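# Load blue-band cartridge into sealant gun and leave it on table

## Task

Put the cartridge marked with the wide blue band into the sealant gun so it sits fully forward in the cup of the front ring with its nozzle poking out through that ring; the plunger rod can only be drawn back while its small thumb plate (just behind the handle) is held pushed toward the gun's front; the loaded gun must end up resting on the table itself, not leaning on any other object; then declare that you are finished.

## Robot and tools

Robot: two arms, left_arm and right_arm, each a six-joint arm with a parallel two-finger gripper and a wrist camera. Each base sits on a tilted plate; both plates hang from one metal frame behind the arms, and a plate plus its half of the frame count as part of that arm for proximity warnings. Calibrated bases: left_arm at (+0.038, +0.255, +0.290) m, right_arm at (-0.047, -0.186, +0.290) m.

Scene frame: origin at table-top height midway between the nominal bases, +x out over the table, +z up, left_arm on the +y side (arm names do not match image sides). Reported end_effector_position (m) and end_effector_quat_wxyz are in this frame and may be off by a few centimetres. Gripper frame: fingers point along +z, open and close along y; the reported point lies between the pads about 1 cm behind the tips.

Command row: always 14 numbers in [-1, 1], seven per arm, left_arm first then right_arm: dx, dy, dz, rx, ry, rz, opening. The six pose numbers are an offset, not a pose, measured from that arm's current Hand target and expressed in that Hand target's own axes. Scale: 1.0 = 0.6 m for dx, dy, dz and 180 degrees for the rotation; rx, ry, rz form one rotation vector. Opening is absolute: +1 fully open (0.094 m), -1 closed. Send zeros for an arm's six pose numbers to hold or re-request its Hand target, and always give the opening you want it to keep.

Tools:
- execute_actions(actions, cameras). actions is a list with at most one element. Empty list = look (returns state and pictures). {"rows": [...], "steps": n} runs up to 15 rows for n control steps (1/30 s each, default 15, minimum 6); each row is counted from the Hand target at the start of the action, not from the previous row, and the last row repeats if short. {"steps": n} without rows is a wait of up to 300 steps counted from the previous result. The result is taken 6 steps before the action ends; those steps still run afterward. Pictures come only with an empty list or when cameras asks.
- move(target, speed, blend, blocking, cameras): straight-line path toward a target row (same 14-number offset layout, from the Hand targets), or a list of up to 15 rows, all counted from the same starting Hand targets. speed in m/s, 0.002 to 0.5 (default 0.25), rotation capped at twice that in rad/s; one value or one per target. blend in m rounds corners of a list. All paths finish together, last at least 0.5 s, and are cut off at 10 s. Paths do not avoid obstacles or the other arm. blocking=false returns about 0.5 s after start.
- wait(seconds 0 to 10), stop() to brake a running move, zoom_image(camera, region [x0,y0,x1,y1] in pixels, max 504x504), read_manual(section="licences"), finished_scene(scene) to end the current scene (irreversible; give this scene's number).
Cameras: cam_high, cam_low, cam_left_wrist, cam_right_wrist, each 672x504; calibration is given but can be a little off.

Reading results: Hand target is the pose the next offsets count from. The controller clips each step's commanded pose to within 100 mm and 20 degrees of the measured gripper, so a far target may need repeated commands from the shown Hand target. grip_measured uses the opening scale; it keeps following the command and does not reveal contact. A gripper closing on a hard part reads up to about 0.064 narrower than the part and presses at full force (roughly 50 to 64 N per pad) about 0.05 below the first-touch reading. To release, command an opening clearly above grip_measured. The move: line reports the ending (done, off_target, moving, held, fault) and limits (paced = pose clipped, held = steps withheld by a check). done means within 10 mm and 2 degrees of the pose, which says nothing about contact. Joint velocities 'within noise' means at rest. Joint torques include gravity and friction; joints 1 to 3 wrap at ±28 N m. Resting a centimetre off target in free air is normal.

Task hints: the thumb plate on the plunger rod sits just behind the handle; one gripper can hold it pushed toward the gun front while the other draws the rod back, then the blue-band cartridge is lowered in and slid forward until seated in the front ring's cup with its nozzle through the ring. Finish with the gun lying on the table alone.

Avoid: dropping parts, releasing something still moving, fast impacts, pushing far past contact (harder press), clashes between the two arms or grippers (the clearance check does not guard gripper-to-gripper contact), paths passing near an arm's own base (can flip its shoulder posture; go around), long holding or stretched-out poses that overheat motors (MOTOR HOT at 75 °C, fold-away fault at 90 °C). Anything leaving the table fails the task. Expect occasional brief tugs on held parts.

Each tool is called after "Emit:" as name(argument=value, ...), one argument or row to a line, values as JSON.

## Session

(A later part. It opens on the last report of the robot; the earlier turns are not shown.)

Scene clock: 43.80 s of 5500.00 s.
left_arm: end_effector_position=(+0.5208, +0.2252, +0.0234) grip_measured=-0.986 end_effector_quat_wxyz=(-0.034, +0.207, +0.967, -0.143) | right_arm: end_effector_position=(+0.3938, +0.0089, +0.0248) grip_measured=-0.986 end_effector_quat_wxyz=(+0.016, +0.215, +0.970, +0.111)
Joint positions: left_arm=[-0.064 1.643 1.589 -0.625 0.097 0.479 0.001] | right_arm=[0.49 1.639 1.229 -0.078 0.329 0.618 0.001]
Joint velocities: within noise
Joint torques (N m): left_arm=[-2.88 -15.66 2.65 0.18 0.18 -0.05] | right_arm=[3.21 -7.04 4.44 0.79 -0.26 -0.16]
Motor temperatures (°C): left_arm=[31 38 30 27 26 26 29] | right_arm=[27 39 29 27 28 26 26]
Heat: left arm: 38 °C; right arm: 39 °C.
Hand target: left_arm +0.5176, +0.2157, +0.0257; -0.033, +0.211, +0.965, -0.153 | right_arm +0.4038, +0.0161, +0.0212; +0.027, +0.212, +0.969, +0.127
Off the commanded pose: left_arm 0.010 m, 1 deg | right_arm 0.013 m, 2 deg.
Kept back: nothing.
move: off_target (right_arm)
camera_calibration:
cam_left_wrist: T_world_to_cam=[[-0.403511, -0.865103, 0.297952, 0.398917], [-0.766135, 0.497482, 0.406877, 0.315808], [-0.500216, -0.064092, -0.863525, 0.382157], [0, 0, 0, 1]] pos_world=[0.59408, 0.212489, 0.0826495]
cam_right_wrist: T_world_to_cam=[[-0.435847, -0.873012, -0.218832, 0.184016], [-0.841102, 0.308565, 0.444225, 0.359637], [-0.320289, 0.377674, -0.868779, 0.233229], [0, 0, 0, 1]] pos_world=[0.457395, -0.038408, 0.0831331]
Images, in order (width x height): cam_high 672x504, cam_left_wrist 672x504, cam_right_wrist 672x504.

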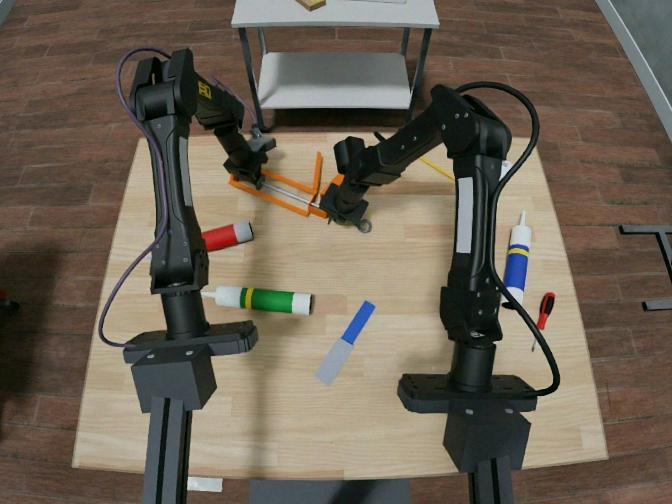

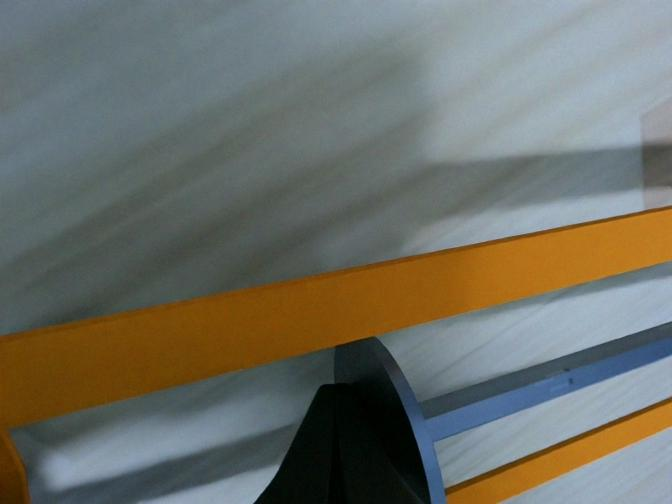

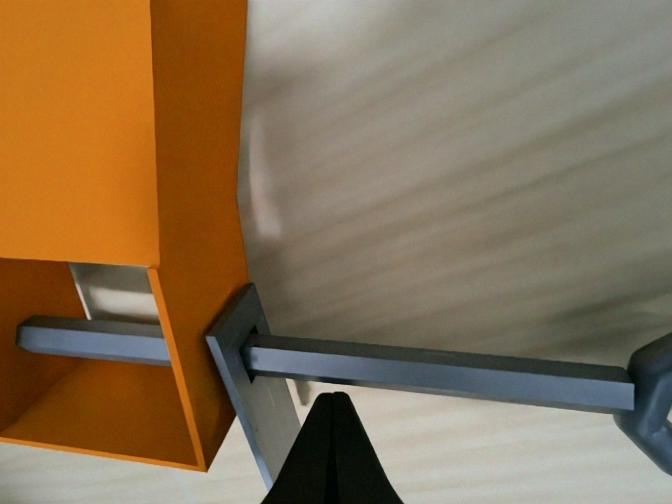

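Emit:
move(
  target=[-0.0035,-0.0665,0.0112,0,0,0,-1,0,0,0,0,0,0,-1],
  speed=0.06,
  cameras=["cam_left_wrist","cam_high","cam_right_wrist"],
)

Emit:
zoom_image(
  camera="cam_high",
  region=[210, 130, 390, 260],
)

Scene clock: 45.40 s of 5500.00 s.
left_arm: end_effector_position=(+0.5131, +0.2108, +0.0172) grip_measured=-0.986 end_effector_quat_wxyz=(-0.031, +0.199, +0.974, -0.100) | right_arm: end_effector_position=(+0.3947, +0.0033, +0.0224) grip_measured=-0.986 end_effector_quat_wxyz=(+0.018, +0.210, +0.972, +0.105)
Joint positions: left_arm=[-0.143 1.628 1.505 -0.526 -0.046 0.41 0.001] | right_arm=[0.478 1.639 1.229 -0.078 0.331 0.602 0.001]
Joint velocities: within noise
Joint torques (N m): left_arm=[-5.86 -16.7 1.69 -0.03 0.84 -0.04] | right_arm=[4.12 -7.12 4.37 0.78 -0.27 -0.13]
Motor temperatures (°C): left_arm=[31 38 30 27 26 26 29] | right_arm=[27 39 29 27 28 26 26]
Heat: left arm: 38 °C; right arm: 39 °C.
Hand target: left_arm +0.5027, +0.1783, +0.0317; -0.033, +0.211, +0.965, -0.153 | right_arm +0.4038, +0.0162, +0.0213; +0.027, +0.212, +0.969, +0.127
Off the commanded pose: left_arm 0.037 m, 6 deg | right_arm 0.016 m, 3 deg.
Kept back: nothing.
move: off_target (left_arm, right_arm)
camera_calibration:
cam_left_wrist: T_world_to_cam=[[-0.395383, -0.892706, 0.216215, 0.388221], [-0.782377, 0.450639, 0.429896, 0.337424], [-0.481206, 0.000811767, -0.876607, 0.348796], [0, 0, 0, 1]] pos_world=[0.585331, 0.194227, 0.07676]
cam_right_wrist: T_world_to_cam=[[-0.427611, -0.879573, -0.208565, 0.175527], [-0.844841, 0.306792, 0.438318, 0.364848], [-0.321547, 0.363634, -0.874287, 0.234158], [0, 0, 0, 1]] pos_world=[0.458589, -0.0426914, 0.08141]
Images, in order (width x height): cam_high 672x504, cam_left_wrist 672x504, cam_right_wrist 672x504.

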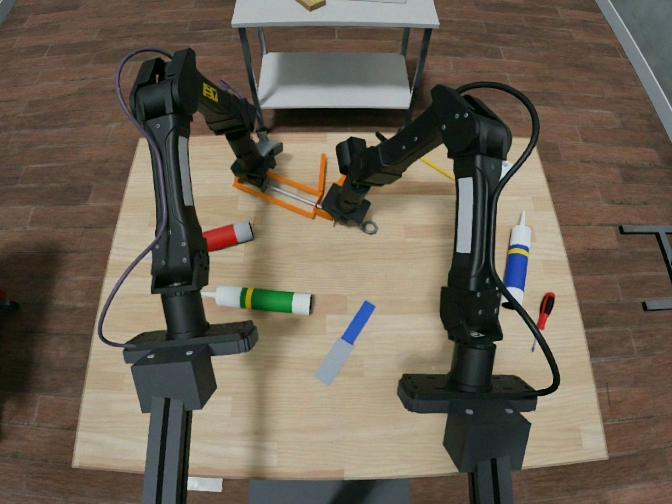

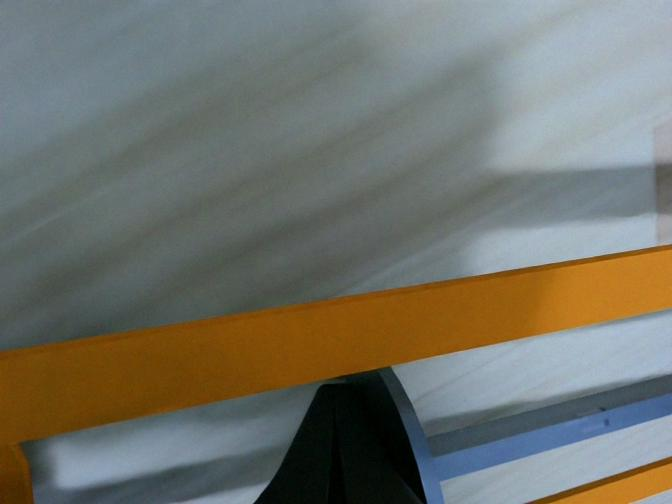

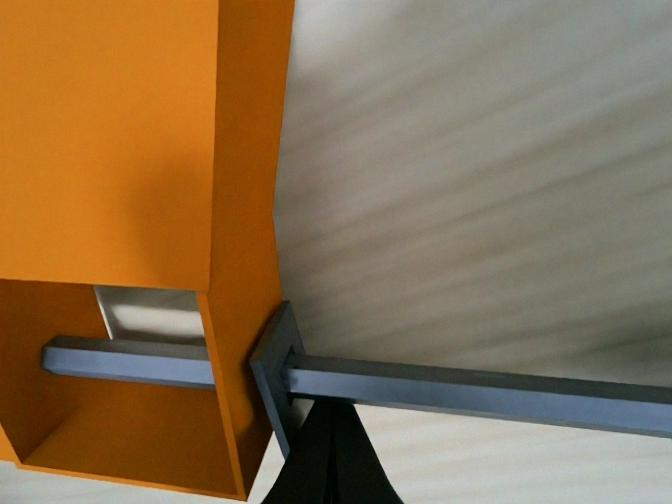

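Scaled by 2.800 from the camera's 672x504 image, which has a finer 960x720 frame.

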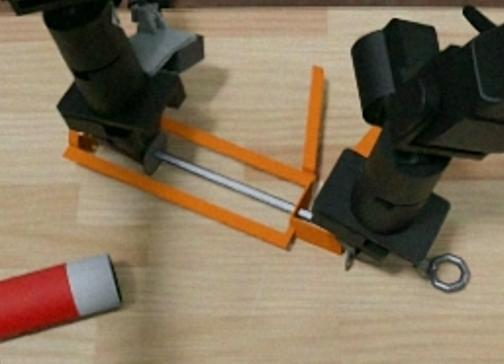

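Emit:
move(
  target=[0,-0.0252,-0.0128,0,0,0,-1,0,0.0242,0.0065,0,0,0,-1],
  speed=0.06,
  cameras=["cam_left_wrist","cam_high","cam_right_wrist"],
)

Emit:
zoom_image(
  camera="cam_high",
  region=[210, 130, 390, 260],
)

Scene clock: 46.67 s of 5500.00 s.
left_arm: end_effector_position=(+0.5168, +0.2051, +0.0278) grip_measured=-0.986 end_effector_quat_wxyz=(-0.018, +0.203, +0.975, -0.087) | right_arm: end_effector_position=(+0.3922, +0.0014, +0.0166) grip_measured=-0.986 end_effector_quat_wxyz=(+0.009, +0.205, +0.975, +0.089)
Joint positions: left_arm=[-0.178 1.591 1.473 -0.503 -0.095 0.399 0.001] | right_arm=[0.478 1.663 1.259 -0.113 0.354 0.602 0.001]
Joint velocities: within noise
Joint torques (N m): left_arm=[-6.56 -16.49 1.59 -0.22 0.99 -0.11] | right_arm=[6.67 -6.84 6.09 0.84 -0.25 0]
Motor temperatures (°C): left_arm=[31 39 30 27 26 26 29] | right_arm=[27 39 30 27 28 26 26]
Heat: left arm: 39 °C; right arm: 39 °C.
Hand target: left_arm +0.4976, +0.1675, +0.0436; -0.034, +0.211, +0.965, -0.153 | right_arm +0.4101, +0.0298, +0.0213; +0.027, +0.212, +0.969, +0.128
Off the commanded pose: left_arm 0.045 m, 8 deg | right_arm 0.034 m, 5 deg.
Kept back: nothing.
move: off_target (left_arm, right_arm)
camera_calibration:
cam_left_wrist: T_world_to_cam=[[-0.405632, -0.894959, 0.18577, 0.388924], [-0.793388, 0.445662, 0.414634, 0.345508], [-0.453871, 0.0208009, -0.890825, 0.342016], [0, 0, 0, 1]] pos_world=[0.587113, 0.186977, 0.0891669]
cam_right_wrist: T_world_to_cam=[[-0.420703, -0.89035, -0.174027, 0.168344], [-0.839027, 0.308907, 0.447895, 0.363326], [-0.345025, 0.334444, -0.876986, 0.238257], [0, 0, 0, 1]] pos_world=[0.457868, -0.0420328, 0.0755119]
Images, in order (width x height): cam_high 672x504, cam_left_wrist 672x504, cam_right_wrist 672x504.

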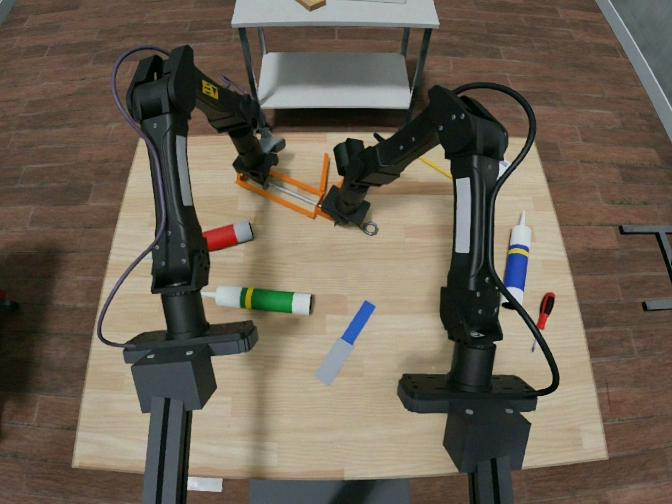

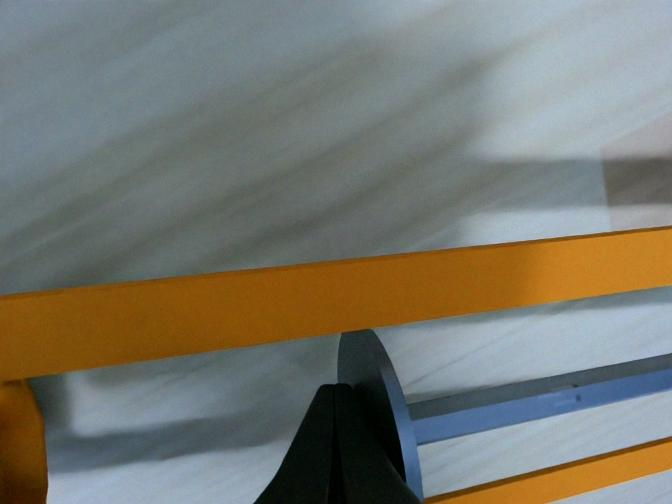

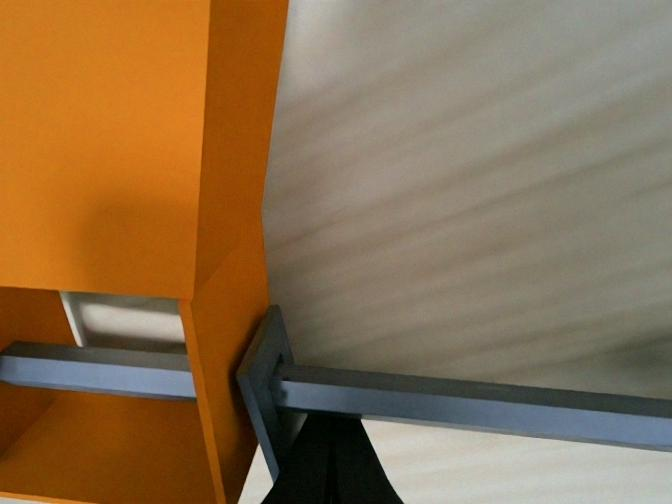

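Scaled by 2.800 from the camera's 672x504 image, which has a finer 960x720 frame.

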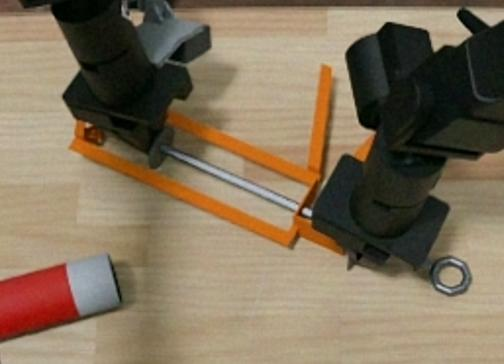

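Emit:
execute_actions(
  actions=[],
  cameras=["all"],
)

Scene clock: 48.33 s of 5500.00 s.
left_arm: end_effector_position=(+0.5169, +0.2051, +0.0276) grip_measured=-0.986 end_effector_quat_wxyz=(-0.018, +0.202, +0.975, -0.087) | right_arm: end_effector_position=(+0.3923, +0.0014, +0.0167) grip_measured=-0.986 end_effector_quat_wxyz=(+0.009, +0.205, +0.975, +0.089)
Joint positions: left_arm=[-0.178 1.591 1.473 -0.502 -0.095 0.398 0.001] | right_arm=[0.478 1.663 1.259 -0.113 0.354 0.602 0.001]
Joint velocities: within noise
Joint torques (N m): left_arm=[-6.56 -16.49 1.57 -0.23 0.99 -0.1] | right_arm=[6.68 -6.84 6.09 0.84 -0.25 0]
Motor temperatures (°C): left_arm=[31 40 30 27 26 26 29] | right_arm=[27 39 30 27 28 26 26]
Heat: left arm: 40 °C; right arm: 39 °C.
Hand target: left_arm +0.4977, +0.1676, +0.0436; -0.033, +0.211, +0.965, -0.153 | right_arm +0.4101, +0.0298, +0.0213; +0.027, +0.212, +0.969, +0.128
Off the commanded pose: left_arm 0.045 m, 8 deg | right_arm 0.034 m, 5 deg.
Steps of this call (1-50: nothing new was sent). Readings (end_effector_position of left_arm | right_arm):
1: (+0.5171, +0.2051, +0.0277) | (+0.3922, +0.0014, +0.0166)
2: (+0.5171, +0.2051, +0.0277) | (+0.3922, +0.0014, +0.0166)
4: (+0.5171, +0.2051, +0.0277) | (+0.3922, +0.0014, +0.0166)
8: (+0.5171, +0.2051, +0.0277) | (+0.3922, +0.0014, +0.0166)
50: the state above
camera_calibration:
cam_left_wrist: T_world_to_cam=[[-0.404195, -0.895671, 0.185471, 0.388346], [-0.794353, 0.444262, 0.414289, 0.346404], [-0.453465, 0.0201245, -0.891047, 0.341855], [0, 0, 0, 1]] pos_world=[0.587153, 0.187056, 0.0890707]
cam_right_wrist: T_world_to_cam=[[-0.420812, -0.890259, -0.174231, 0.168486], [-0.839115, 0.309029, 0.447646, 0.363489], [-0.344679, 0.334575, -0.877073, 0.238217], [0, 0, 0, 1]] pos_world=[0.458018, -0.0420335, 0.0755743]

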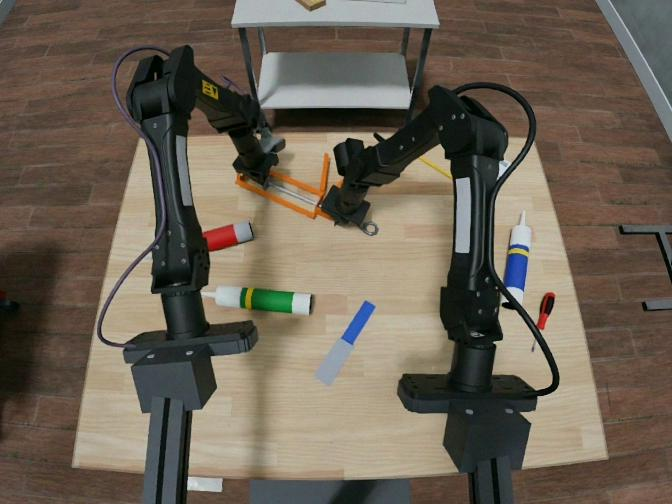

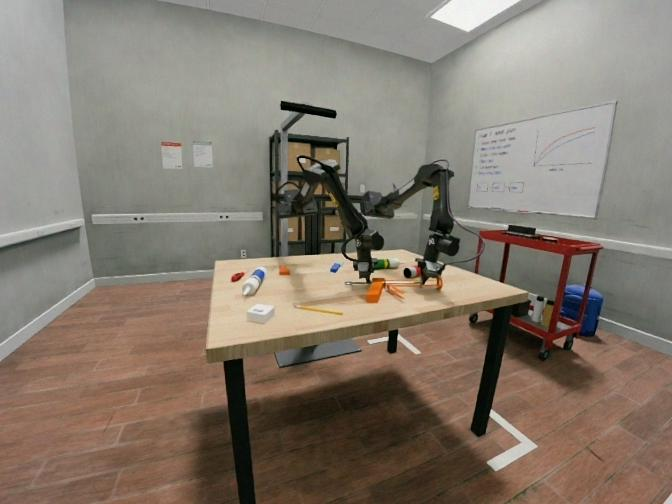

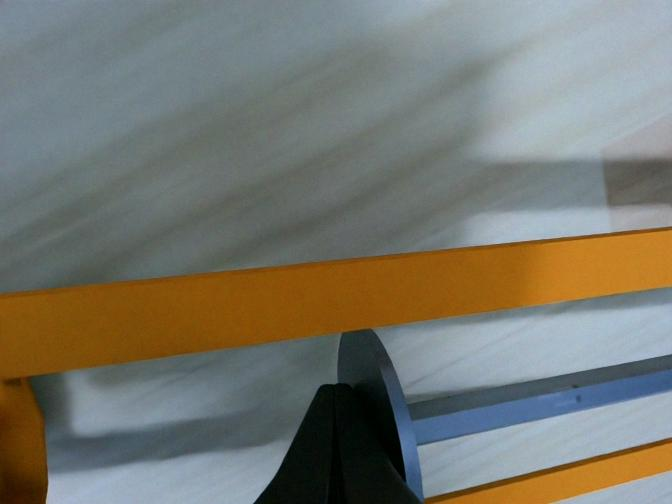

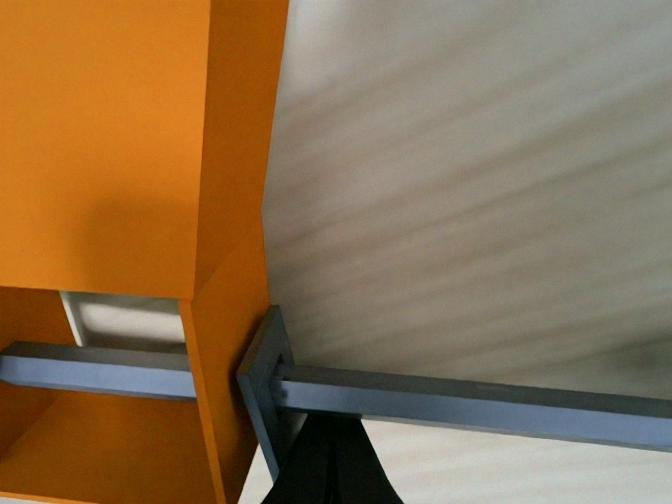

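Emit:
move(
  target=[0,-0.05,0,0,0,0,-1,0,0.02,0,0,0,0,-1],
  speed=0.06,
  cameras=["cam_left_wrist","cam_right_wrist","cam_high"],
)

Emit:
zoom_image(
  camera="cam_high",
  region=[210, 130, 390, 260],
)

Scene clock: 49.43 s of 5500.00 s.
left_arm: end_effector_position=(+0.5229, +0.1916, +0.0414) grip_measured=-0.986 end_effector_quat_wxyz=(+0.005, +0.193, +0.979, -0.063) | right_arm: end_effector_position=(+0.3889, -0.0047, +0.0158) grip_measured=-0.986 end_effector_quat_wxyz=(+0.002, +0.196, +0.979, +0.061)
Joint positions: left_arm=[-0.25 1.547 1.424 -0.447 -0.193 0.35 0.001] | right_arm=[0.485 1.673 1.285 -0.17 0.404 0.602 0.001]
Joint velocities: within noise
Joint torques (N m): left_arm=[-8.01 -14.56 0.99 -0.39 1.3 -0.13] | right_arm=[8.35 -6.93 6.74 1.06 -0.53 0.13]
Motor temperatures (°C): left_arm=[31 40 30 27 26 26 29] | right_arm=[27 39 30 27 28 26 26]
Heat: left arm: 40 °C; right arm: 39 °C.
Hand target: left_arm +0.4858, +0.1416, +0.0529; -0.033, +0.211, +0.965, -0.153 | right_arm +0.4149, +0.0404, +0.0243; +0.027, +0.212, +0.969, +0.127
Off the commanded pose: left_arm 0.063 m, 11 deg | right_arm 0.053 m, 8 deg.
Kept back: nothing.
move: off_target (left_arm, right_arm)
camera_calibration:
cam_left_wrist: T_world_to_cam=[[-0.393423, -0.91016, 0.129722, 0.375648], [-0.824872, 0.411764, 0.387346, 0.374737], [-0.405961, 0.0453862, -0.912763, 0.328303], [0, 0, 0, 1]] pos_world=[0.590177, 0.172696, 0.105781]
cam_right_wrist: T_world_to_cam=[[-0.40644, -0.906073, -0.117634, 0.154863], [-0.834426, 0.315648, 0.451774, 0.361068], [-0.372209, 0.281776, -0.884343, 0.248944], [0, 0, 0, 1]] pos_world=[0.456887, -0.0437996, 0.075248]
Images, in order (width x height): cam_high 672x504, cam_left_wrist 672x504, cam_right_wrist 672x504.

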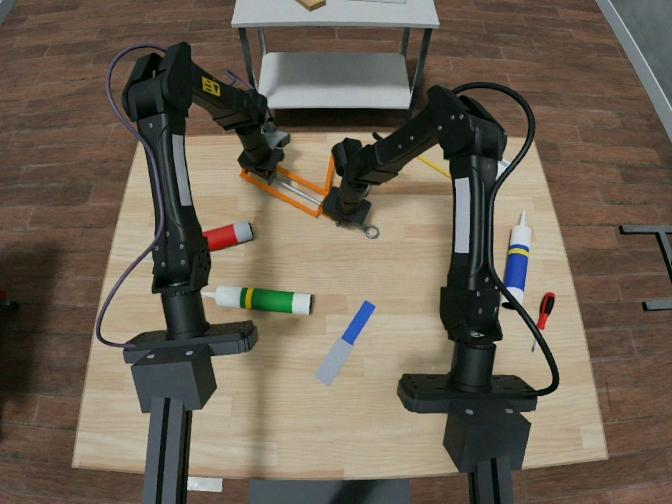

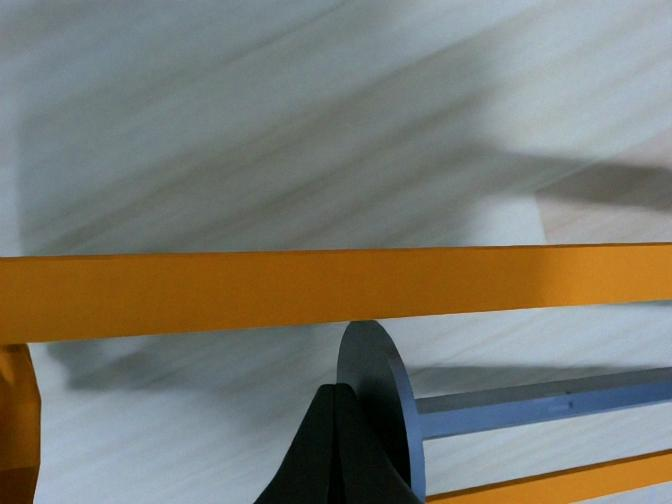

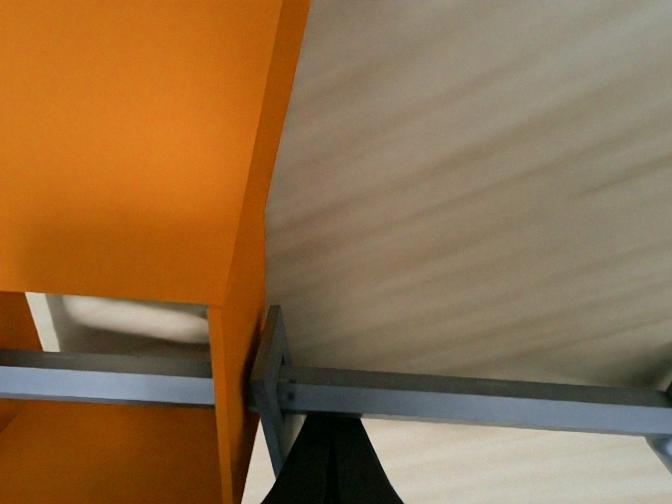

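Scaled by 2.800 from the camera's 672x504 image, which has a finer 960x720 frame.

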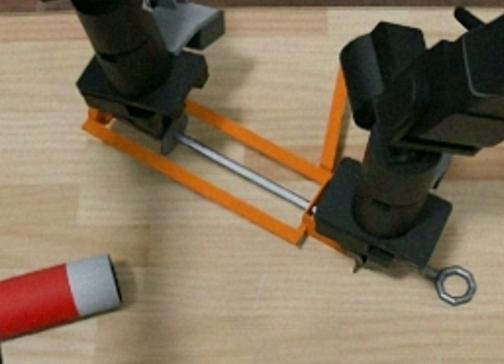

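Emit:
zoom_image(
  camera="cam_right_wrist",
  region=[180, 280, 380, 504],
)

Scaled by 2.250 from the camera's 672x504 image, which has a finer 960x720 frame.

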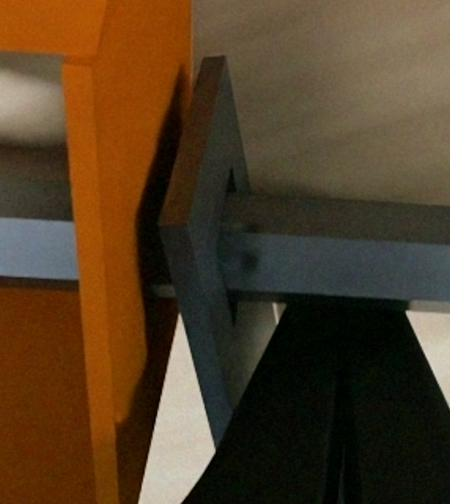

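Emit:
move(
  target=[0,0.10,0,0,0,0,-1,0,-0.07,0,0,0,0,-1],
  speed=0.08,
  cameras=["cam_left_wrist"],
)

Scene clock: 53.37 s of 5500.00 s.
left_arm: end_effector_position=(+0.5190, +0.2018, +0.0491) grip_measured=-0.986 end_effector_quat_wxyz=(-0.016, +0.203, +0.970, -0.134) | right_arm: end_effector_position=(+0.3842, -0.0021, +0.0110) grip_measured=-0.986 end_effector_quat_wxyz=(+0.006, +0.208, +0.973, +0.095)
Joint positions: left_arm=[-0.154 1.547 1.493 -0.582 0.017 0.418 0.001] | right_arm=[0.459 1.661 1.22 -0.075 0.323 0.601 0.001]
Joint velocities: within noise
Joint torques (N m): left_arm=[-1.66 -9.99 5.41 0.1 0.44 0.09] | right_arm=[2.59 -9.26 1.91 1.07 -0.51 -0.16]
Motor temperatures (°C): left_arm=[32 40 30 27 26 26 29] | right_arm=[28 40 30 27 28 26 26]
Heat: left arm: 40 °C; right arm: 40 °C.
Hand target: left_arm +0.5096, +0.1934, +0.0344; -0.033, +0.211, +0.965, -0.153 | right_arm +0.3982, +0.0034, +0.0136; +0.028, +0.212, +0.969, +0.128
Off the commanded pose: left_arm 0.019 m, 3 deg | right_arm 0.015 m, 4 deg.
Kept back: nothing.
move: off_target (left_arm, right_arm)
camera_calibration:
cam_left_wrist: T_world_to_cam=[[-0.402605, -0.873465, 0.273803, 0.372645], [-0.7869, 0.483067, 0.383972, 0.330461], [-0.467652, -0.0608666, -0.881815, 0.385234], [0, 0, 0, 1]] pos_world=[0.590224, 0.189305, 0.110785]
Images, in order (width x height): cam_left_wrist 672x504.

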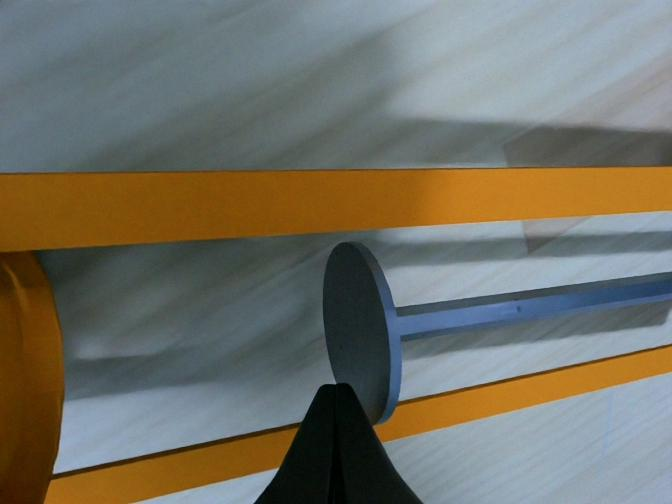

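Emit:
move(
  target=[0,0,0,0,0,0,-1,0,0.02,-0.17,0,0,0,0.0],
  speed=0.12,
  cameras=["cam_right_wrist","cam_high"],
)

Emit:
zoom_image(
  camera="cam_high",
  region=[210, 130, 390, 260],
)

Scene clock: 55.03 s of 5500.00 s.
left_arm: end_effector_position=(+0.5260, +0.2065, +0.0491) grip_measured=-0.986 end_effector_quat_wxyz=(-0.007, +0.201, +0.971, -0.127) | right_arm: end_effector_position=(+0.3920, -0.0098, +0.1012) grip_measured=-0.002 end_effector_quat_wxyz=(+0.025, +0.213, +0.969, +0.123)
Joint positions: left_arm=[-0.145 1.547 1.502 -0.569 0.016 0.421 0.001] | right_arm=[0.56 1.369 1.113 -0.216 0.377 0.637 0.047]
Joint velocities: within noise
Joint torques (N m): left_arm=[-2.32 -10.17 4.67 0.03 0.49 0.07] | right_arm=[4.63 -10.61 2.81 0.2 0.1 0.08]
Motor temperatures (°C): left_arm=[32 40 30 27 26 26 29] | right_arm=[28 41 30 27 28 26 26]
Heat: left arm: 40 °C; right arm: 41 °C.
Hand target: left_arm +0.5096, +0.1934, +0.0343; -0.034, +0.211, +0.965, -0.153 | right_arm +0.3919, -0.0100, +0.1152; +0.027, +0.212, +0.969, +0.128
Off the commanded pose: left_arm 0.026 m, 4 deg | right_arm 0.014 m, 1 deg.
Kept back: nothing.
move: off_target (left_arm, right_arm)
camera_calibration:
cam_right_wrist: T_world_to_cam=[[-0.428866, -0.869202, -0.246093, 0.183703], [-0.851967, 0.298586, 0.430115, 0.335556], [-0.300377, 0.394125, -0.868585, 0.298402], [0, 0, 0, 1]] pos_world=[0.4543, -0.0581246, 0.160068]
Images, in order (width x height): cam_high 672x504, cam_right_wrist 672x504.

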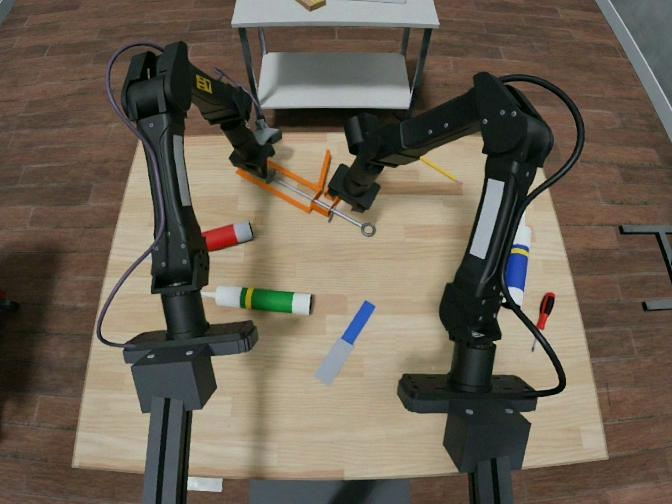

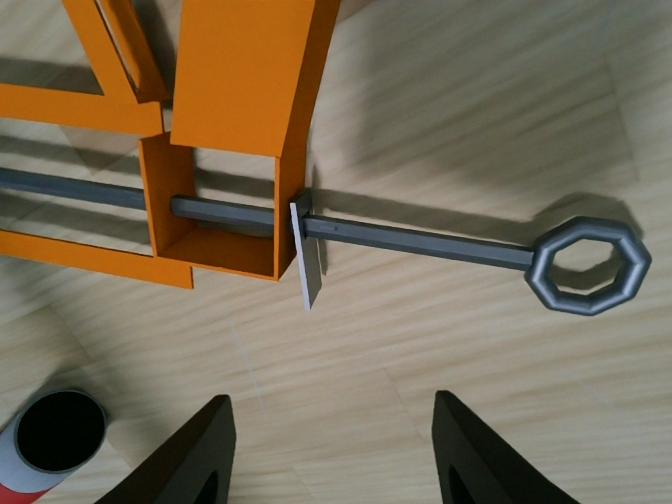

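Scaled by 2.800 from the camera's 672x504 image, which has a finer 960x720 frame.

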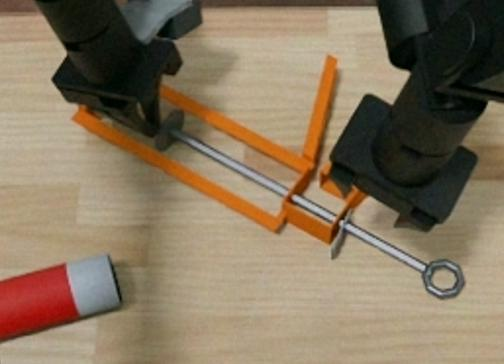

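Emit:
zoom_image(
  camera="cam_right_wrist",
  region=[130, 110, 350, 320],
)

Scaled by 2.291 from the camera's 672x504 image, which has a finer 960x720 frame.

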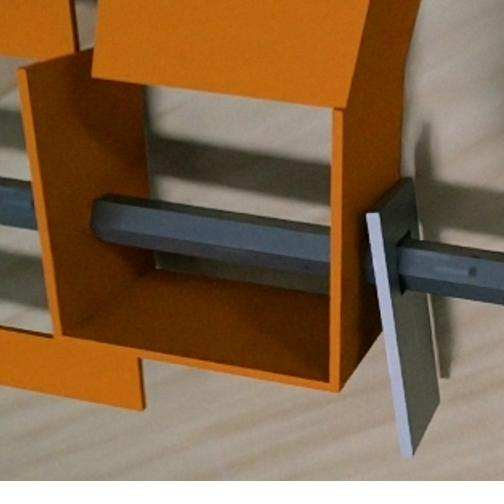

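Emit:
move(
  target=[0,0,0,0,0,0,-1,-0.0157,0.0522,0.0658,0,-0.0055,0.0204,0.0],
  speed=0.12,
  cameras=["cam_right_wrist"],
)

Scene clock: 61.73 s of 5500.00 s.
left_arm: end_effector_position=(+0.5260, +0.2065, +0.0491) grip_measured=-0.986 end_effector_quat_wxyz=(-0.007, +0.201, +0.971, -0.127) | right_arm: end_effector_position=(+0.4103, +0.0112, +0.0819) grip_measured=-0.002 end_effector_quat_wxyz=(+0.023, +0.242, +0.963, +0.117)
Joint positions: left_arm=[-0.145 1.547 1.502 -0.569 0.016 0.421 0.001] | right_arm=[0.574 1.502 1.245 -0.219 0.403 0.705 0.047]
Joint velocities: within noise
Joint torques (N m): left_arm=[-2.32 -10.17 4.67 0.03 0.49 0.07] | right_arm=[5.39 -6.99 5.34 0.59 0.09 0.08]
Motor temperatures (°C): left_arm=[31 38 30 27 26 26 29] | right_arm=[28 44 29 27 28 26 26]
Heat: left arm: 38 °C; right arm: 44 °C.
Hand target: left_arm +0.5096, +0.1934, +0.0343; -0.034, +0.211, +0.965, -0.153 | right_arm +0.4174, +0.0228, +0.0851; +0.032, +0.244, +0.961, +0.126
Off the commanded pose: left_arm 0.026 m, 4 deg | right_arm 0.014 m, 1 deg.
Kept back: nothing.
move: off_target (left_arm, right_arm)
camera_calibration:
cam_right_wrist: T_world_to_cam=[[-0.482961, -0.843925, -0.233537, 0.225908], [-0.827066, 0.352051, 0.438202, 0.341662], [-0.287593, 0.404785, -0.868009, 0.273375], [0, 0, 0, 1]] pos_world=[0.470303, -0.0402912, 0.140333]
Images, in order (width x height): cam_right_wrist 672x504.

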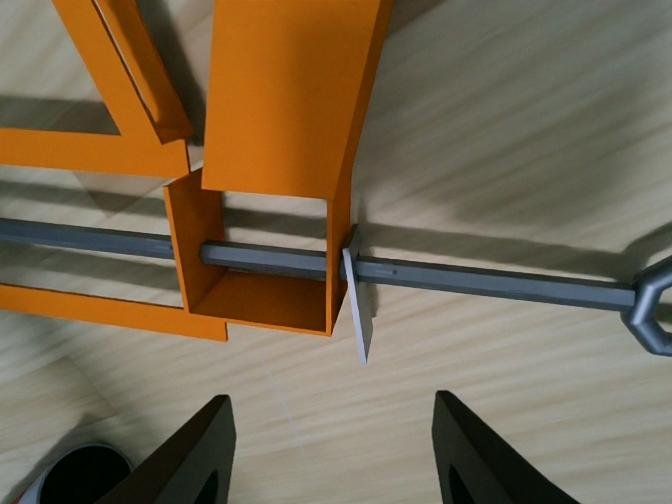

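Emit:
move(
  target=[0,0,0,0,0,0,-1,-0.003,0.005,0.0617,0,0,0,0.0],
  speed=0.08,
  cameras=["cam_right_wrist"],
)

Scene clock: 63.37 s of 5500.00 s.
left_arm: end_effector_position=(+0.5260, +0.2065, +0.0491) grip_measured=-0.986 end_effector_quat_wxyz=(-0.007, +0.201, +0.971, -0.127) | right_arm: end_effector_position=(+0.4138, +0.0252, +0.0527) grip_measured=-0.002 end_effector_quat_wxyz=(+0.020, +0.243, +0.964, +0.110)
Joint positions: left_arm=[-0.145 1.547 1.502 -0.569 0.016 0.421 0.001] | right_arm=[0.562 1.622 1.321 -0.186 0.403 0.705 0.047]
Joint velocities: within noise
Joint torques (N m): left_arm=[-2.32 -10.17 4.67 0.03 0.49 0.08] | right_arm=[3.58 -7.17 5.09 0.81 -0.24 -0.11]
Motor temperatures (°C): left_arm=[31 38 30 27 26 26 29] | right_arm=[28 44 29 27 28 26 26]
Heat: left arm: 38 °C; right arm: 44 °C.
Hand target: left_arm +0.5096, +0.1934, +0.0343; -0.034, +0.211, +0.965, -0.153 | right_arm +0.4250, +0.0329, +0.0501; +0.032, +0.244, +0.961, +0.126
Off the commanded pose: left_arm 0.026 m, 4 deg | right_arm 0.014 m, 2 deg.
Kept back: nothing.
move: off_target (left_arm, right_arm)
camera_calibration:
cam_right_wrist: T_world_to_cam=[[-0.485367, -0.846576, -0.218467, 0.232955], [-0.8229, 0.357915, 0.441284, 0.350407], [-0.295388, 0.393962, -0.870368, 0.247044], [0, 0, 0, 1]] pos_world=[0.474393, -0.0255272, 0.111283]
Images, in order (width x height): cam_right_wrist 672x504.

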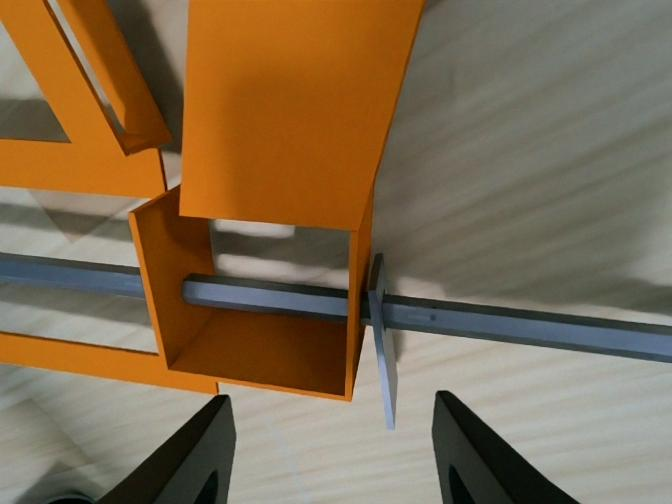

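Emit:
move(
  target=[0,0,0,0,0,0,-1,-0.0097,-0.0073,0.0325,0,0,0,0.0],
  speed=0.06,
  cameras=["cam_right_wrist"],
)

Emit:
zoom_image(
  camera="cam_right_wrist",
  region=[120, 200, 480, 504],
)

Scene clock: 64.83 s of 5500.00 s.
left_arm: end_effector_position=(+0.5256, +0.2065, +0.0491) grip_measured=-0.986 end_effector_quat_wxyz=(-0.008, +0.201, +0.971, -0.127) | right_arm: end_effector_position=(+0.4219, +0.0230, +0.0361) grip_measured=-0.002 end_effector_quat_wxyz=(+0.023, +0.247, +0.962, +0.110)
Joint positions: left_arm=[-0.145 1.547 1.502 -0.571 0.016 0.421 0.001] | right_arm=[0.527 1.672 1.363 -0.166 0.374 0.694 0.047]
Joint velocities: within noise
Joint torques (N m): left_arm=[-2.32 -10.17 4.67 0.03 0.49 0.07] | right_arm=[3.4 -6.94 4.97 0.84 -0.28 -0.16]
Motor temperatures (°C): left_arm=[31 38 30 27 26 26 29] | right_arm=[28 43 29 27 28 26 26]
Heat: left arm: 38 °C; right arm: 43 °C.
Hand target: left_arm +0.5096, +0.1934, +0.0343; -0.034, +0.211, +0.965, -0.153 | right_arm +0.4303, +0.0309, +0.0301; +0.032, +0.244, +0.961, +0.126
Off the commanded pose: left_arm 0.025 m, 4 deg | right_arm 0.013 m, 2 deg.
Kept back: nothing.
move: off_target (left_arm, right_arm)
camera_calibration:
cam_right_wrist: T_world_to_cam=[[-0.492777, -0.841741, -0.220551, 0.234441], [-0.820985, 0.365753, 0.438416, 0.364312], [-0.288365, 0.397111, -0.871291, 0.232823], [0, 0, 0, 1]] pos_world=[0.48176, -0.0283667, 0.0948424]
Images, in order (width x height): cam_right_wrist 672x504.

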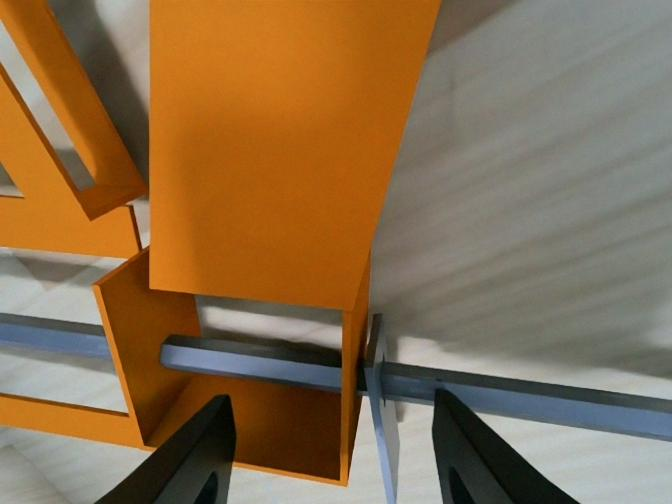

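Scaled by 1.400 from the camera's 672x504 image, which has a finer 960x720 frame.

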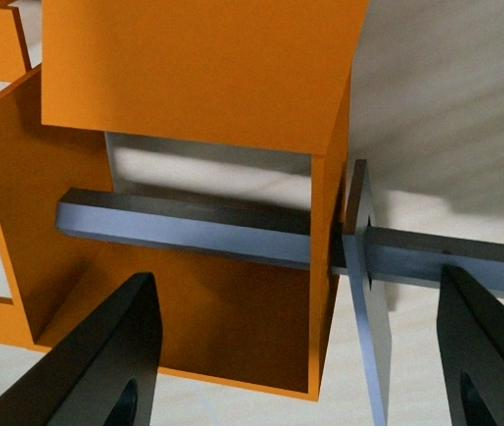

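Emit:
move(
  target=[0,0,0,0,0,0,-1,0,0,0,0,0,0,-0.9],
  cameras=["cam_right_wrist"],
)

Emit:
zoom_image(
  camera="cam_right_wrist",
  region=[120, 200, 480, 504],
)

Scene clock: 66.40 s of 5500.00 s.
left_arm: end_effector_position=(+0.5262, +0.2082, +0.0490) grip_measured=-0.986 end_effector_quat_wxyz=(-0.008, +0.201, +0.972, -0.125) | right_arm: end_effector_position=(+0.4217, +0.0203, +0.0345) grip_measured=-0.881 end_effector_quat_wxyz=(+0.021, +0.247, +0.963, +0.108)
Joint positions: left_arm=[-0.143 1.547 1.503 -0.571 0.013 0.421 0.001] | right_arm=[0.521 1.673 1.364 -0.17 0.372 0.693 0.006]
Joint velocities: within noise
Joint torques (N m): left_arm=[-2.5 -10.21 4.55 0.02 0.52 0.07] | right_arm=[3.89 -7.05 4.82 0.88 -0.27 -0.15]
Motor temperatures (°C): left_arm=[31 38 30 27 26 26 29] | right_arm=[28 43 29 27 28 26 26]
Heat: left arm: 38 °C; right arm: 43 °C.
Hand target: left_arm +0.5096, +0.1934, +0.0344; -0.034, +0.211, +0.965, -0.153 | right_arm +0.4304, +0.0309, +0.0302; +0.032, +0.244, +0.961, +0.127
Off the commanded pose: left_arm 0.027 m, 5 deg | right_arm 0.014 m, 3 deg.
Kept back: nothing.
move: off_target (left_arm, right_arm)
camera_calibration:
cam_right_wrist: T_world_to_cam=[[-0.493227, -0.843052, -0.214454, 0.231713], [-0.819511, 0.367629, 0.439603, 0.365169], [-0.291769, 0.392572, -0.872215, 0.234066], [0, 0, 0, 1]] pos_world=[0.48184, -0.0307884, 0.0933185]
Images, in order (width x height): cam_right_wrist 672x504.

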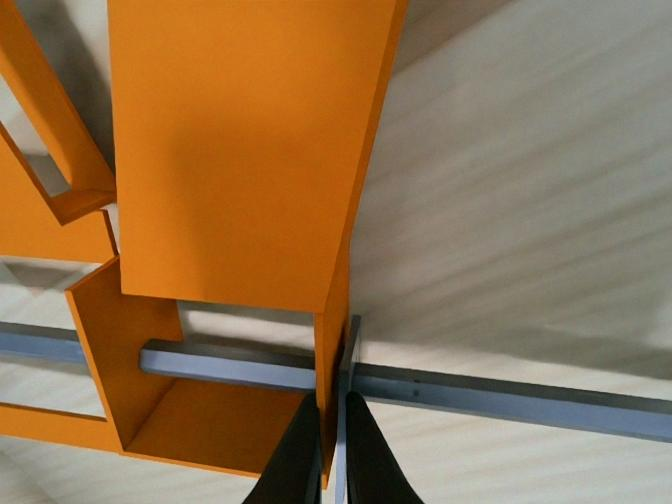

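Scaled by 1.400 from the camera's 672x504 image, which has a finer 960x720 frame.

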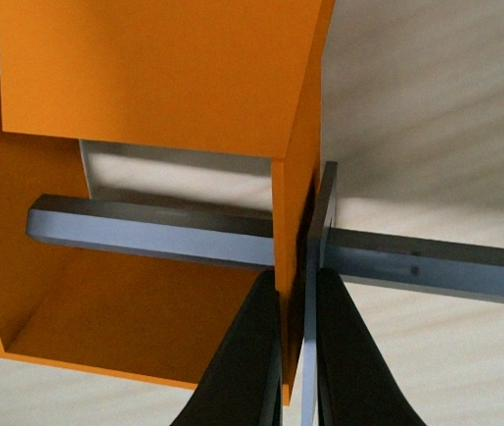

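Emit:
move(
  target=[0,0,0,0,0,0,-1,0,0,0,0,0,0,-1],
  cameras=["cam_left_wrist","cam_high"],
)

Emit:
zoom_image(
  camera="cam_high",
  region=[210, 130, 390, 260],
)

Scene clock: 67.37 s of 5500.00 s.
left_arm: end_effector_position=(+0.5262, +0.2082, +0.0490) grip_measured=-0.986 end_effector_quat_wxyz=(-0.008, +0.201, +0.972, -0.125) | right_arm: end_effector_position=(+0.4217, +0.0203, +0.0345) grip_measured=-0.881 end_effector_quat_wxyz=(+0.021, +0.247, +0.963, +0.108)
Joint positions: left_arm=[-0.143 1.547 1.503 -0.571 0.013 0.421 0.001] | right_arm=[0.521 1.673 1.364 -0.17 0.372 0.693 0.006]
Joint velocities: within noise
Joint torques (N m): left_arm=[-2.5 -10.21 4.55 0.02 0.52 0.07] | right_arm=[3.9 -7.05 4.83 0.88 -0.27 -0.15]
Motor temperatures (°C): left_arm=[31 38 30 27 26 26 29] | right_arm=[28 43 29 27 28 26 26]
Heat: left arm: 38 °C; right arm: 43 °C.
Hand target: left_arm +0.5096, +0.1934, +0.0344; -0.034, +0.211, +0.965, -0.153 | right_arm +0.4304, +0.0309, +0.0302; +0.032, +0.244, +0.961, +0.127
Off the commanded pose: left_arm 0.027 m, 5 deg | right_arm 0.014 m, 3 deg.
Kept back: nothing.
move: off_target (left_arm, right_arm)
camera_calibration:
cam_left_wrist: T_world_to_cam=[[-0.401398, -0.880258, 0.253033, 0.382953], [-0.798038, 0.471703, 0.375009, 0.341739], [-0.449461, -0.051402, -0.89182, 0.377848], [0, 0, 0, 1]] pos_world=[0.596265, 0.19532, 0.111917]
Images, in order (width x height): cam_high 672x504, cam_left_wrist 672x504.

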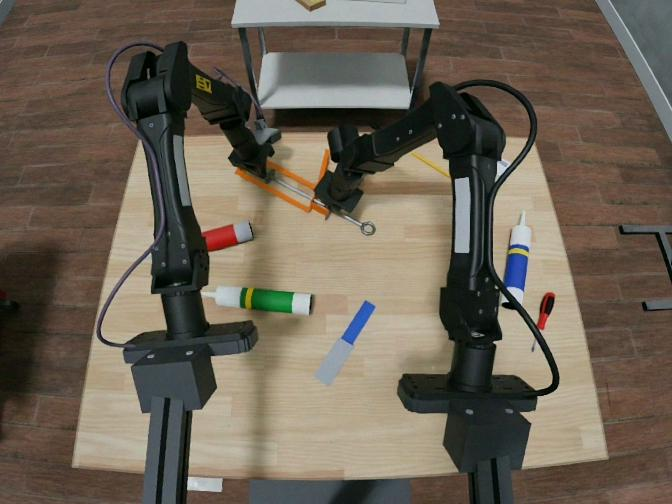

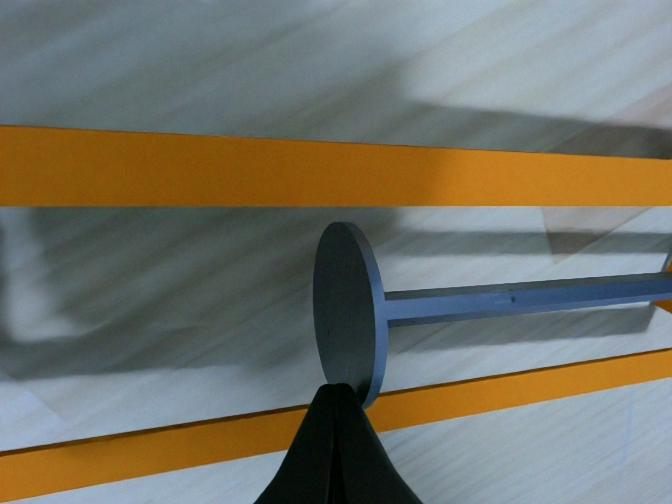

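Scaled by 2.800 from the camera's 672x504 image, which has a finer 960x720 frame.

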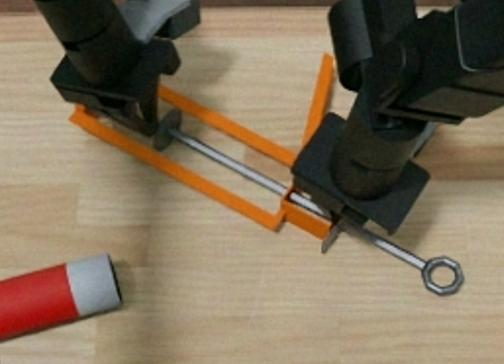

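Emit:
move(
  target=[-0.0467,0.0625,-0.0652,0,0.0065,0.0201,-1,0,0,0,0,0,0,-1],
  speed=0.12,
  cameras=["cam_left_wrist"],
)

Scene clock: 69.23 s of 5500.00 s.
left_arm: end_effector_position=(+0.5622, +0.2327, +0.0754) grip_measured=-0.986 end_effector_quat_wxyz=(-0.024, +0.237, +0.962, -0.132) | right_arm: end_effector_position=(+0.4217, +0.0203, +0.0345) grip_measured=-0.881 end_effector_quat_wxyz=(+0.021, +0.247, +0.963, +0.108)
Joint positions: left_arm=[-0.087 1.615 1.807 -0.853 0.06 0.527 0.001] | right_arm=[0.521 1.673 1.364 -0.17 0.372 0.693 0.006]
Joint velocities: within noise
Joint torques (N m): left_arm=[-1.24 -11.73 6.46 0.02 0.46 0.07] | right_arm=[3.9 -7.06 4.83 0.88 -0.27 -0.16]
Motor temperatures (°C): left_arm=[31 38 30 27 26 26 29] | right_arm=[28 43 29 27 28 26 26]
Heat: left arm: 38 °C; right arm: 43 °C.
Hand target: left_arm +0.5551, +0.2252, +0.0601; -0.038, +0.243, +0.957, -0.151 | right_arm +0.4304, +0.0309, +0.0302; +0.032, +0.244, +0.961, +0.127
Off the commanded pose: left_arm 0.019 m, 3 deg | right_arm 0.014 m, 3 deg.
Kept back: nothing.
move: off_target (left_arm, right_arm)
camera_calibration:
cam_left_wrist: T_world_to_cam=[[-0.462478, -0.843419, 0.27342, 0.436502], [-0.748137, 0.536715, 0.390164, 0.304657], [-0.475821, -0.0241134, -0.879212, 0.426347], [0, 0, 0, 1]] pos_world=[0.632662, 0.214921, 0.136635]
Images, in order (width x height): cam_left_wrist 672x504.

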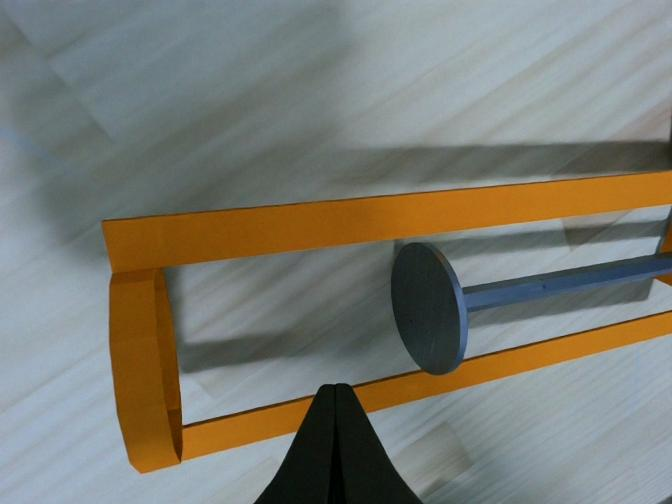

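Emit:
move(
  target=[-0.0047,0.003,0.061,0,0,0,-1,0,0,0,0,0,0,-1],
  speed=0.1,
  cameras=["cam_left_wrist"],
)

Scene clock: 71.50 s of 5500.00 s.
left_arm: end_effector_position=(+0.5565, +0.2253, +0.0382) grip_measured=-0.986 end_effector_quat_wxyz=(-0.034, +0.237, +0.961, -0.136) | right_arm: end_effector_position=(+0.4217, +0.0203, +0.0345) grip_measured=-0.881 end_effector_quat_wxyz=(+0.021, +0.247, +0.963, +0.108)
Joint positions: left_arm=[-0.087 1.709 1.822 -0.793 0.062 0.527 0.001] | right_arm=[0.521 1.673 1.364 -0.17 0.372 0.693 0.006]
Joint velocities: within noise
Joint torques (N m): left_arm=[-2.18 -12.23 6.12 0.22 0.37 0.03] | right_arm=[3.9 -7.05 4.83 0.88 -0.27 -0.15]
Motor temperatures (°C): left_arm=[31 38 31 27 26 26 29] | right_arm=[28 43 30 27 28 26 26]
Heat: left arm: 38 °C; right arm: 43 °C.
Hand target: left_arm +0.5530, +0.2154, +0.0247; -0.038, +0.243, +0.957, -0.151 | right_arm +0.4304, +0.0309, +0.0302; +0.032, +0.244, +0.961, +0.127
Off the commanded pose: left_arm 0.017 m, 2 deg | right_arm 0.014 m, 3 deg.
Kept back: nothing.
move: off_target (left_arm, right_arm)
camera_calibration:
cam_left_wrist: T_world_to_cam=[[-0.459918, -0.841201, 0.284352, 0.435527], [-0.73877, 0.540158, 0.403049, 0.312403], [-0.49264, -0.0247005, -0.869882, 0.399962], [0, 0, 0, 1]] pos_world=[0.628138, 0.207498, 0.0981631]
Images, in order (width x height): cam_left_wrist 672x504.

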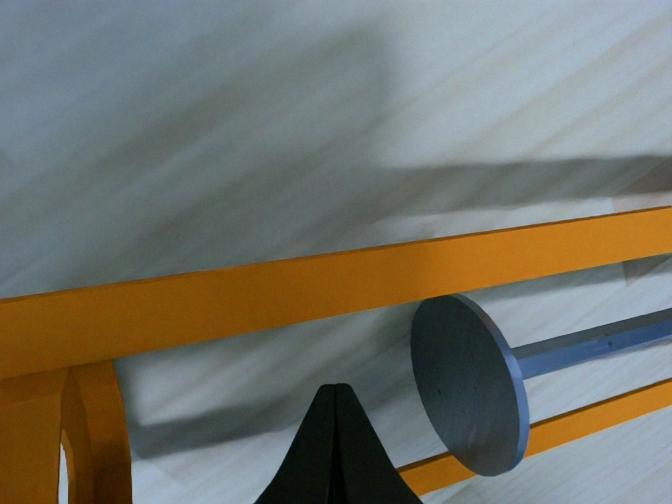

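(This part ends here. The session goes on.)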